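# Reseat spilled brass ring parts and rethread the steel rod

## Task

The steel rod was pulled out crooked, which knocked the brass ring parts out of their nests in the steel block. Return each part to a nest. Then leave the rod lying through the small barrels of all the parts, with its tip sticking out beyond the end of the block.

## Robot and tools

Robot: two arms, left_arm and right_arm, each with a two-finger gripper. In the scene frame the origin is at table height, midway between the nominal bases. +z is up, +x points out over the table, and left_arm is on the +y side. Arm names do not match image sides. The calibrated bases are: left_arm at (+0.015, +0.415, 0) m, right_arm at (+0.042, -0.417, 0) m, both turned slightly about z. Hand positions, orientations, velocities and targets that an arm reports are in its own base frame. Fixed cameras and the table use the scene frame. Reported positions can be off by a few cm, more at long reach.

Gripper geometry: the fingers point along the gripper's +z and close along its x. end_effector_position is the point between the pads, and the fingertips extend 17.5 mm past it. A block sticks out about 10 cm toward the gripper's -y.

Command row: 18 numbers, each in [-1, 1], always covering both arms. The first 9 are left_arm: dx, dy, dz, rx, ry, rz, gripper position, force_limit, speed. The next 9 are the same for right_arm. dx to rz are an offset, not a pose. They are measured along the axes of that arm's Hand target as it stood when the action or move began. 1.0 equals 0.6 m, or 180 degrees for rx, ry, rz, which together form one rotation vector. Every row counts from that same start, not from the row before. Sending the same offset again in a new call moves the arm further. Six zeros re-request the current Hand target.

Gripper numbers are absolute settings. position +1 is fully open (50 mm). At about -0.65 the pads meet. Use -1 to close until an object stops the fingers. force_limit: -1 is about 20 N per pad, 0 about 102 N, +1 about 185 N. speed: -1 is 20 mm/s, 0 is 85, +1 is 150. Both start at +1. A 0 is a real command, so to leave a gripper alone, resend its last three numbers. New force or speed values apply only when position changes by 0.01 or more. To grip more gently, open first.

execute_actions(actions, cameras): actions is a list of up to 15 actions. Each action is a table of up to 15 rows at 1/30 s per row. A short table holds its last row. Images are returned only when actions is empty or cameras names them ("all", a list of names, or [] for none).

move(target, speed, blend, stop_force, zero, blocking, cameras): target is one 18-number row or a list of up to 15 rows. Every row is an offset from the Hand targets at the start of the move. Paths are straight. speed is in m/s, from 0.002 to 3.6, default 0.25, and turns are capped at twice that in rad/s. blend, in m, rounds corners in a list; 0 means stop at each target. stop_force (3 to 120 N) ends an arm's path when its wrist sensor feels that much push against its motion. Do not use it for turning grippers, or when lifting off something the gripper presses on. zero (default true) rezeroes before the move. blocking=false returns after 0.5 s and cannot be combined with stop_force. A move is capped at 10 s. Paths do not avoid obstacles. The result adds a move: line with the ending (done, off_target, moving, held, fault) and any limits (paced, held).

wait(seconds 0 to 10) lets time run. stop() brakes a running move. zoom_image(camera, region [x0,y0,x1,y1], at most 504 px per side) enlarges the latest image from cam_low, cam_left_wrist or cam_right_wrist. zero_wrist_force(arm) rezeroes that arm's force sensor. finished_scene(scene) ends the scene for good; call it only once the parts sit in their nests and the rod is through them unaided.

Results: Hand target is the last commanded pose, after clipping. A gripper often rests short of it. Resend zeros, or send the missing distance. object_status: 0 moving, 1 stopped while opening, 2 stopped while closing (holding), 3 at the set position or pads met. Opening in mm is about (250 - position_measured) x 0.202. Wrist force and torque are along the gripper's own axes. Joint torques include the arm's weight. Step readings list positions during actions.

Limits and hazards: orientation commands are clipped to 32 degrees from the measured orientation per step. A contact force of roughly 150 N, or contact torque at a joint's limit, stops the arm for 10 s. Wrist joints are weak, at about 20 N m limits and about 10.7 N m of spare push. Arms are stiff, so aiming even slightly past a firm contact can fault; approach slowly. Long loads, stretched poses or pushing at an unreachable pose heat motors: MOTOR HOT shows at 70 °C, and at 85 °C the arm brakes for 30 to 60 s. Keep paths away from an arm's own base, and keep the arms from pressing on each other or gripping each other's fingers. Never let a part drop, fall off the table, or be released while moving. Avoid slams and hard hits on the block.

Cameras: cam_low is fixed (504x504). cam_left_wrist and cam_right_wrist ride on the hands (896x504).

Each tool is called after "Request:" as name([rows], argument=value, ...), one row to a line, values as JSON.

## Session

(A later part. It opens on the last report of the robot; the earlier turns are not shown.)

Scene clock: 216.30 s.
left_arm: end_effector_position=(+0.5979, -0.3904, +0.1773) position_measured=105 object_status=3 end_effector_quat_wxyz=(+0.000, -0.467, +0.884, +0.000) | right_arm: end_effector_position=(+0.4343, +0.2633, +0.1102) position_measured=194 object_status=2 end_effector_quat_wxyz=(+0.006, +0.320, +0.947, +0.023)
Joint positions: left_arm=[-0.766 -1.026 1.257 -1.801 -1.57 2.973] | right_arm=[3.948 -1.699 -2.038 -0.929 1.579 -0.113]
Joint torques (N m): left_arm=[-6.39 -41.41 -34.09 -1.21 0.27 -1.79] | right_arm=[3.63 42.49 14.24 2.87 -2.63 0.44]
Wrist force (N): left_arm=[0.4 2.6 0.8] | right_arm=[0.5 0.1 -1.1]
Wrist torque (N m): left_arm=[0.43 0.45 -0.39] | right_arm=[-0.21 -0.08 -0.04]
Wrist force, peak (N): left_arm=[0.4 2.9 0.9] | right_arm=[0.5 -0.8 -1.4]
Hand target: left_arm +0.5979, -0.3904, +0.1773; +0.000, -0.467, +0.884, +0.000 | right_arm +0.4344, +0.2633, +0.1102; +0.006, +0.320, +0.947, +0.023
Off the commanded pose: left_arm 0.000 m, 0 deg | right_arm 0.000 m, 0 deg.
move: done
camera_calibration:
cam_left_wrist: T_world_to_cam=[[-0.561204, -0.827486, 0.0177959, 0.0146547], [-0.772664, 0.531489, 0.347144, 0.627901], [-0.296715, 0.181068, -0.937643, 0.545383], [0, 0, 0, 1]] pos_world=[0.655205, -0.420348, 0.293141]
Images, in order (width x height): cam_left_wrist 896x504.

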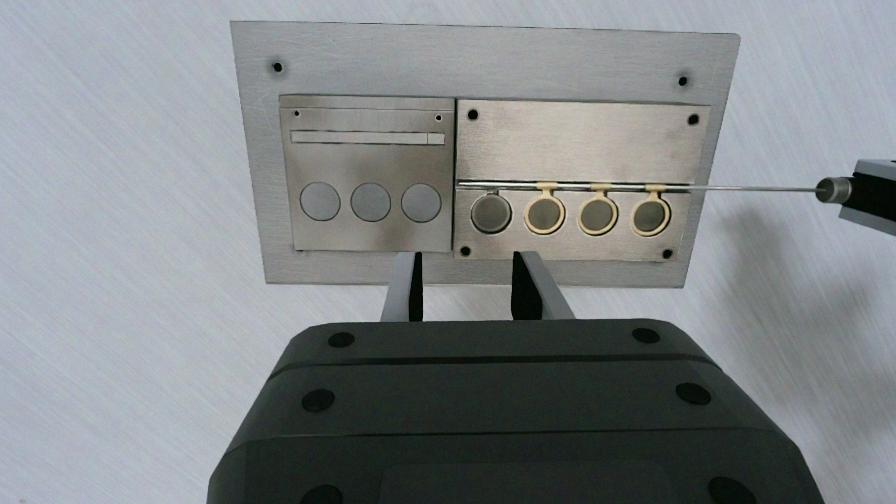

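Request:
move(target=[-0.02,0,-0.02,0,0,0,0.32,-0.7,-1,0,0.0333,0.0011,0,0,0,-1,-0.7,-0.8], speed=0.012, stop_force=4, cameras=["cam_left_wrist"])

Request:
zoom_image(camera="cam_left_wrist", region=[380, 140, 740, 240])

Scene clock: 219.63 s.
left_arm: end_effector_position=(+0.6047, -0.3805, +0.1894) position_measured=105 object_status=3 end_effector_quat_wxyz=(+0.000, -0.467, +0.884, +0.000) | right_arm: end_effector_position=(+0.4465, +0.2792, +0.1104) position_measured=194 object_status=2 end_effector_quat_wxyz=(+0.006, +0.320, +0.947, +0.023)
Joint positions: left_arm=[-0.75 -1.032 1.234 -1.773 -1.57 2.99] | right_arm=[3.953 -1.74 -1.988 -0.938 1.578 -0.109]
Joint torques (N m): left_arm=[-5.28 -51.84 -12.31 -4.76 0.49 -1.84] | right_arm=[1.09 43.26 14.78 5.24 -2.53 -0.14]
Wrist force (N): left_arm=[0.4 2.7 0.7] | right_arm=[0.2 0.2 -1.1]
Wrist torque (N m): left_arm=[0.43 0.46 -0.39] | right_arm=[-0.13 -0.03 -0.04]
Wrist force, peak (N): left_arm=[0.4 2.9 0.9] | right_arm=[0.8 -1.1 -1.4]
Hand target: left_arm +0.6047, -0.3805, +0.1893; +0.000, -0.467, +0.884, +0.000 | right_arm +0.4465, +0.2792, +0.1104; +0.006, +0.320, +0.947, +0.023
Off the commanded pose: left_arm 0.000 m, 0 deg | right_arm 0.000 m, 0 deg.
move: done
camera_calibration:
cam_left_wrist: T_world_to_cam=[[-0.561161, -0.827516, 0.0177746, 0.0264401], [-0.772707, 0.531449, 0.347112, 0.623584], [-0.296687, 0.181051, -0.937655, 0.556884], [0, 0, 0, 1]] pos_world=[0.661905, -0.410348, 0.305241]
Images, in order (width x height): cam_left_wrist 896x504.

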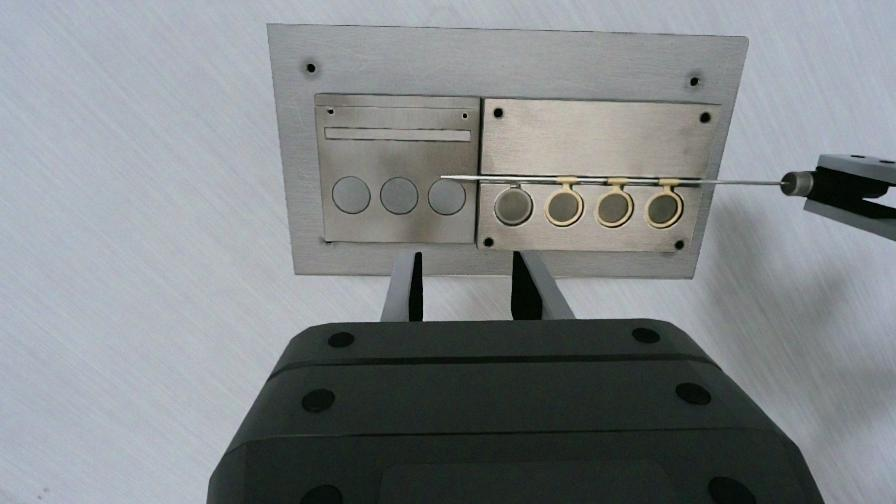

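Scaled by 1.400 from the camera's 896x504 image, which has a finer 1280x720 frame.

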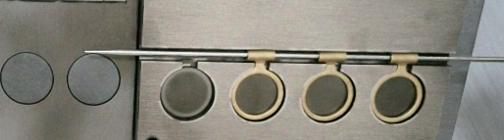

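Request:
move(target=[-0.04,0,-0.01,0,0,0,0.32,-0.7,-1,0,0.03,0.0010,0,0,0,-1,-0.7,-0.8], speed=0.012, stop_force=4, cameras=["cam_left_wrist"])

Request:
zoom_image(camera="cam_left_wrist", region=[660, 140, 896, 240])

Scene clock: 223.30 s.
left_arm: end_effector_position=(+0.6182, -0.3607, +0.1954) position_measured=105 object_status=3 end_effector_quat_wxyz=(+0.000, -0.467, +0.884, +0.000) | right_arm: end_effector_position=(+0.4574, +0.2936, +0.1107) position_measured=194 object_status=2 end_effector_quat_wxyz=(+0.006, +0.320, +0.947, +0.023)
Joint positions: left_arm=[-0.716 -1.032 1.218 -1.757 -1.57 3.024] | right_arm=[3.956 -1.776 -1.941 -0.948 1.578 -0.105]
Joint torques (N m): left_arm=[-6.02 -41.02 -13.58 -4.35 0.26 -1.8] | right_arm=[4.81 46.23 14.98 4.39 -2.55 0.83]
Wrist force (N): left_arm=[0.5 2.5 0.8] | right_arm=[0.2 -0.1 -0.4]
Wrist torque (N m): left_arm=[0.41 0.45 -0.40] | right_arm=[-0.08 -0.04 -0.04]
Wrist force, peak (N): left_arm=[0.4 3.0 0.8] | right_arm=[0.5 -0.8 -1.2]
Hand target: left_arm +0.6182, -0.3607, +0.1954; +0.000, -0.467, +0.884, +0.000 | right_arm +0.4574, +0.2936, +0.1107; +0.006, +0.320, +0.947, +0.023
Off the commanded pose: left_arm 0.000 m, 0 deg | right_arm 0.000 m, 0 deg.
move: done
camera_calibration:
cam_left_wrist: T_world_to_cam=[[-0.561161, -0.827516, 0.0177746, 0.0503501], [-0.772707, 0.531449, 0.347112, 0.621488], [-0.296687, 0.181051, -0.937655, 0.56296], [0, 0, 0, 1]] pos_world=[0.675505, -0.390548, 0.311241]
Images, in order (width x height): cam_left_wrist 896x504.

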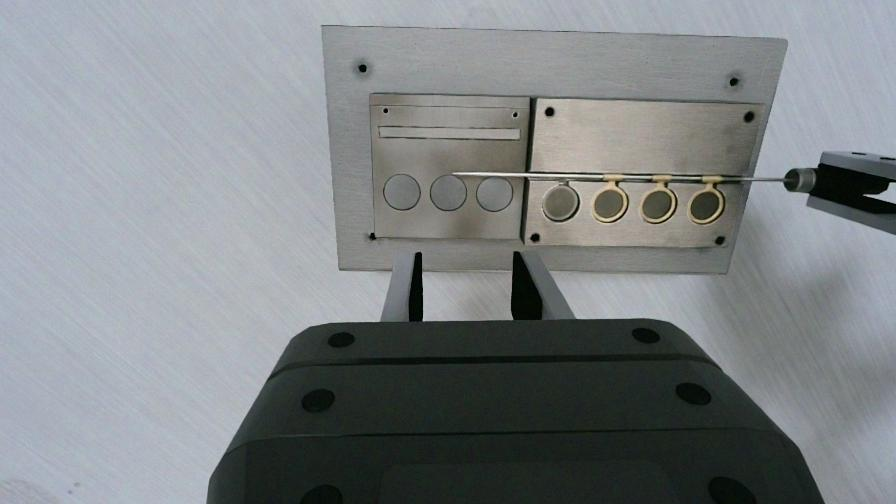

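Scaled by 2.136 from the camera's 896x504 image, which has a finer 1280x720 frame.

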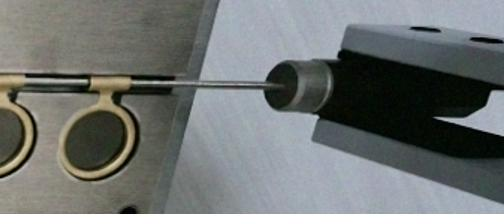

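Request:
move(target=[-0.05,0,-0.03,0,0,0,0.32,-0.7,-1,0,0.025,0.0011,0,0,0,-1,-0.7,-0.8], speed=0.012, stop_force=4, cameras=["cam_left_wrist"])

Request:
zoom_image(camera="cam_left_wrist", region=[716, 140, 896, 210])

Scene clock: 227.90 s.
left_arm: end_effector_position=(+0.6351, -0.3359, +0.2134) position_measured=105 object_status=3 end_effector_quat_wxyz=(+0.000, -0.467, +0.884, +0.000) | right_arm: end_effector_position=(+0.4665, +0.3055, +0.1107) position_measured=194 object_status=2 end_effector_quat_wxyz=(+0.006, +0.320, +0.947, +0.023)
Joint positions: left_arm=[-0.673 -1.032 1.173 -1.711 -1.57 3.066] | right_arm=[3.959 -1.807 -1.902 -0.957 1.578 -0.102]
Joint torques (N m): left_arm=[-6.52 -41.63 -12.62 -4.69 0.28 -1.76] | right_arm=[6.73 46.87 16.53 2.99 -2.57 1.61]
Wrist force (N): left_arm=[0.2 2.5 0.9] | right_arm=[0.5 -0.2 -0.7]
Wrist torque (N m): left_arm=[0.41 0.48 -0.39] | right_arm=[-0.11 -0.05 -0.05]
Wrist force, peak (N): left_arm=[0.4 2.9 0.9] | right_arm=[0.9 -0.6 -0.6]
Hand target: left_arm +0.6351, -0.3359, +0.2134; +0.000, -0.467, +0.884, +0.000 | right_arm +0.4665, +0.3055, +0.1107; +0.006, +0.320, +0.947, +0.023
Off the commanded pose: left_arm 0.000 m, 0 deg | right_arm 0.000 m, 0 deg.
move: done
camera_calibration:
cam_left_wrist: T_world_to_cam=[[-0.561204, -0.827486, 0.0177959, 0.0800137], [-0.772664, 0.531489, 0.347144, 0.615016], [-0.296715, 0.181068, -0.937643, 0.580354], [0, 0, 0, 1]] pos_world=[0.692305, -0.365748, 0.329241]
Images, in order (width x height): cam_left_wrist 896x504.

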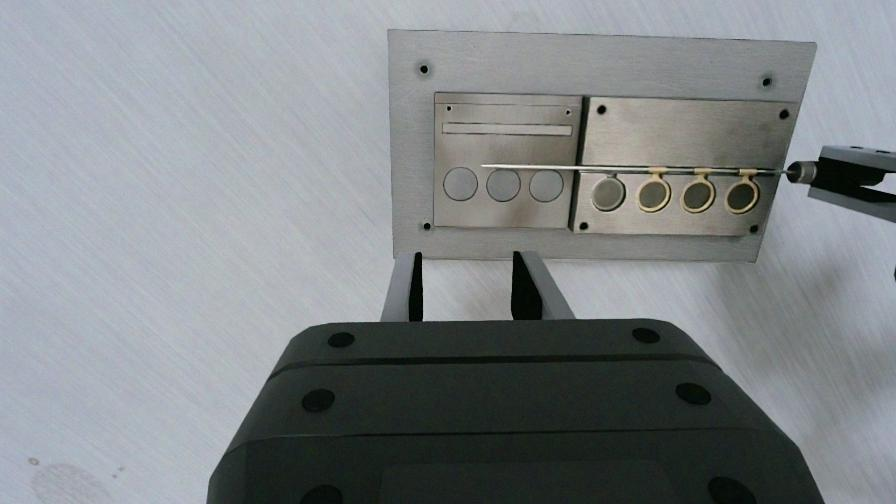

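Scaled by 2.800 from the camera's 896x504 image, which has a finer 1280x720 frame.

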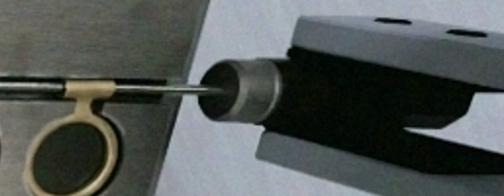

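Request:
move(target=[0,0,0,0,0,0,0.32,-0.7,-1,0,0.0075,0.0003,0,0,0,-1,-0.7,-0.8], speed=0.008, stop_force=4, cameras=["cam_left_wrist"])

Request:
zoom_image(camera="cam_left_wrist", region=[716, 140, 896, 210])

Scene clock: 229.70 s.
left_arm: end_effector_position=(+0.6351, -0.3359, +0.2134) position_measured=105 object_status=3 end_effector_quat_wxyz=(+0.000, -0.467, +0.884, +0.000) | right_arm: end_effector_position=(+0.4692, +0.3091, +0.1107) position_measured=194 object_status=2 end_effector_quat_wxyz=(+0.006, +0.320, +0.947, +0.023)
Joint positions: left_arm=[-0.673 -1.032 1.173 -1.711 -1.57 3.066] | right_arm=[3.96 -1.816 -1.89 -0.959 1.578 -0.101]
Joint torques (N m): left_arm=[-6.02 -42.3 -13.24 -4.78 -0.3 -1.77] | right_arm=[6.76 49.4 16.46 3.81 -2.54 1.19]
Wrist force (N): left_arm=[0.3 2.6 0.9] | right_arm=[0.4 -0.1 -0.6]
Wrist torque (N m): left_arm=[0.41 0.47 -0.38] | right_arm=[-0.09 -0.05 -0.05]
Wrist force, peak (N): left_arm=[0.3 2.9 0.9] | right_arm=[0.5 -0.7 -0.6]
Hand target: left_arm +0.6351, -0.3359, +0.2134; +0.000, -0.467, +0.884, +0.000 | right_arm +0.4692, +0.3091, +0.1108; +0.006, +0.320, +0.947, +0.023
Off the commanded pose: left_arm 0.000 m, 0 deg | right_arm 0.000 m, 0 deg.
move: done
camera_calibration:
cam_left_wrist: T_world_to_cam=[[-0.561204, -0.827486, 0.0177959, 0.0800137], [-0.772664, 0.531489, 0.347144, 0.615016], [-0.296715, 0.181068, -0.937643, 0.580354], [0, 0, 0, 1]] pos_world=[0.692305, -0.365748, 0.329241]
Images, in order (width x height): cam_left_wrist 896x504.

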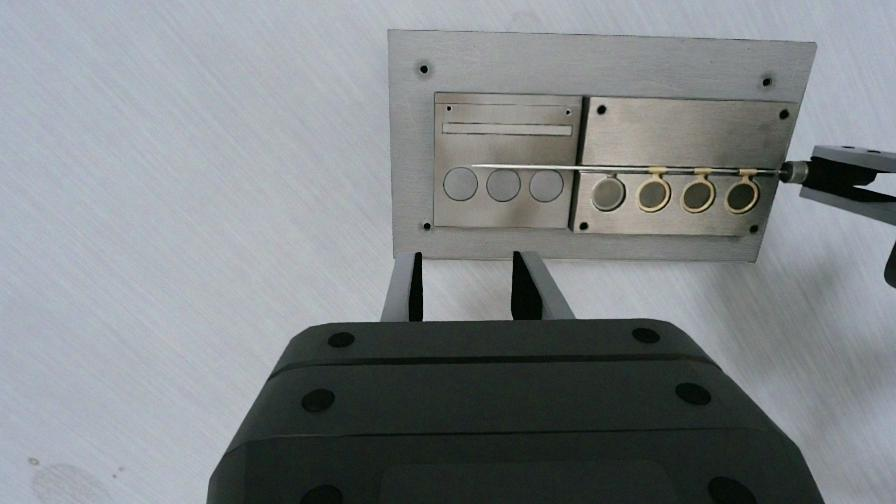

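Scaled by 2.800 from the camera's 896x504 image, which has a finer 1280x720 frame.

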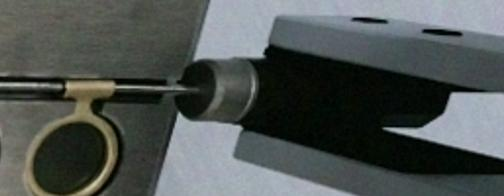

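Request:
move([
  [0,0,0,0,0,0,0.32,-0.7,-1,0,0,0,0,0,0,0.2,-0.7,-1],
  [0,0,0,0,0,0,0.32,-0.7,-1,0,0,-0.035,0,0,0,0.2,-0.7,-1],
  [0,0,0,0,0,0,0.32,-0.7,-1,0,0,-0.18,0,0,0,0.2,-0.7,-1],
], speed=[0.03,0.03,0.12], cameras=["cam_left_wrist"])

Request:
zoom_image(camera="cam_left_wrist", region=[450, 120, 896, 240])

Scene clock: 232.97 s.
left_arm: end_effector_position=(+0.6351, -0.3359, +0.2134) position_measured=105 object_status=3 end_effector_quat_wxyz=(+0.000, -0.467, +0.884, +0.000) | right_arm: end_effector_position=(+0.4663, +0.3049, +0.2187) position_measured=123 object_status=3 end_effector_quat_wxyz=(+0.006, +0.320, +0.947, +0.023)
Joint positions: left_arm=[-0.673 -1.032 1.173 -1.711 -1.57 3.066] | right_arm=[3.959 -1.697 -1.732 -1.236 1.578 -0.102]
Joint torques (N m): left_arm=[-6.3 -42.84 -12.43 -4.74 -1.14 -1.77] | right_arm=[-7.7 18.14 23.04 4.23 2.17 -1.33]
Wrist force (N): left_arm=[0.4 2.6 0.7] | right_arm=[0.4 -0.2 -0.1]
Wrist torque (N m): left_arm=[0.43 0.47 -0.38] | right_arm=[-0.04 -0.07 -0.04]
Wrist force, peak (N): left_arm=[0.5 2.8 1.0] | right_arm=[0.2 -0.3 -2.0]
Hand target: left_arm +0.6351, -0.3359, +0.2134; +0.000, -0.467, +0.884, +0.000 | right_arm +0.4663, +0.3049, +0.2187; +0.006, +0.320, +0.947, +0.023
Off the commanded pose: left_arm 0.000 m, 0 deg | right_arm 0.000 m, 0 deg.
move: done
camera_calibration:
cam_left_wrist: T_world_to_cam=[[-0.561204, -0.827486, 0.0177959, 0.0800137], [-0.772664, 0.531489, 0.347144, 0.615016], [-0.296715, 0.181068, -0.937643, 0.580354], [0, 0, 0, 1]] pos_world=[0.692305, -0.365748, 0.329241]
Images, in order (width x height): cam_left_wrist 896x504.

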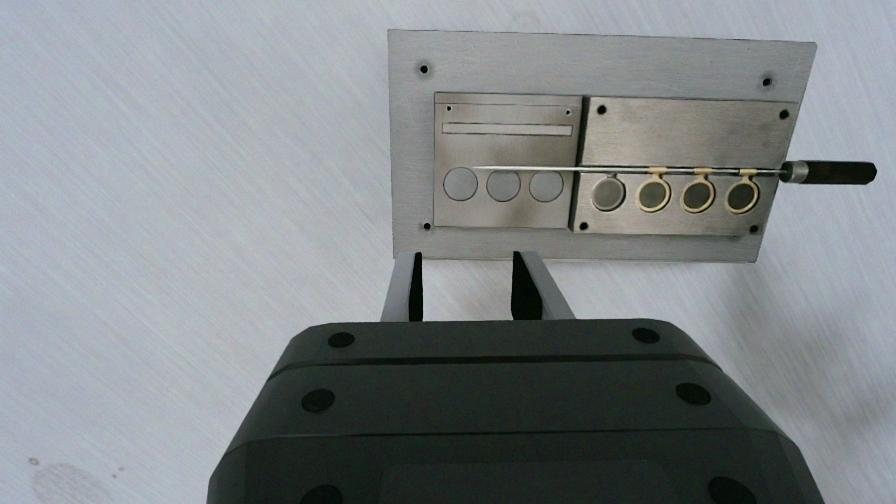

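Scaled by 1.130 from the camera's 896x504 image, which has a finer 1280x720 frame.

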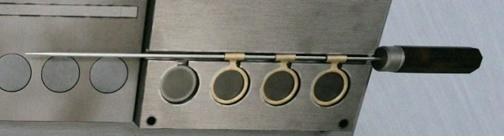

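Rod is in place and all rings are seated.

Request:
finished_scene(scene=2)

The scene is finished: the task was done.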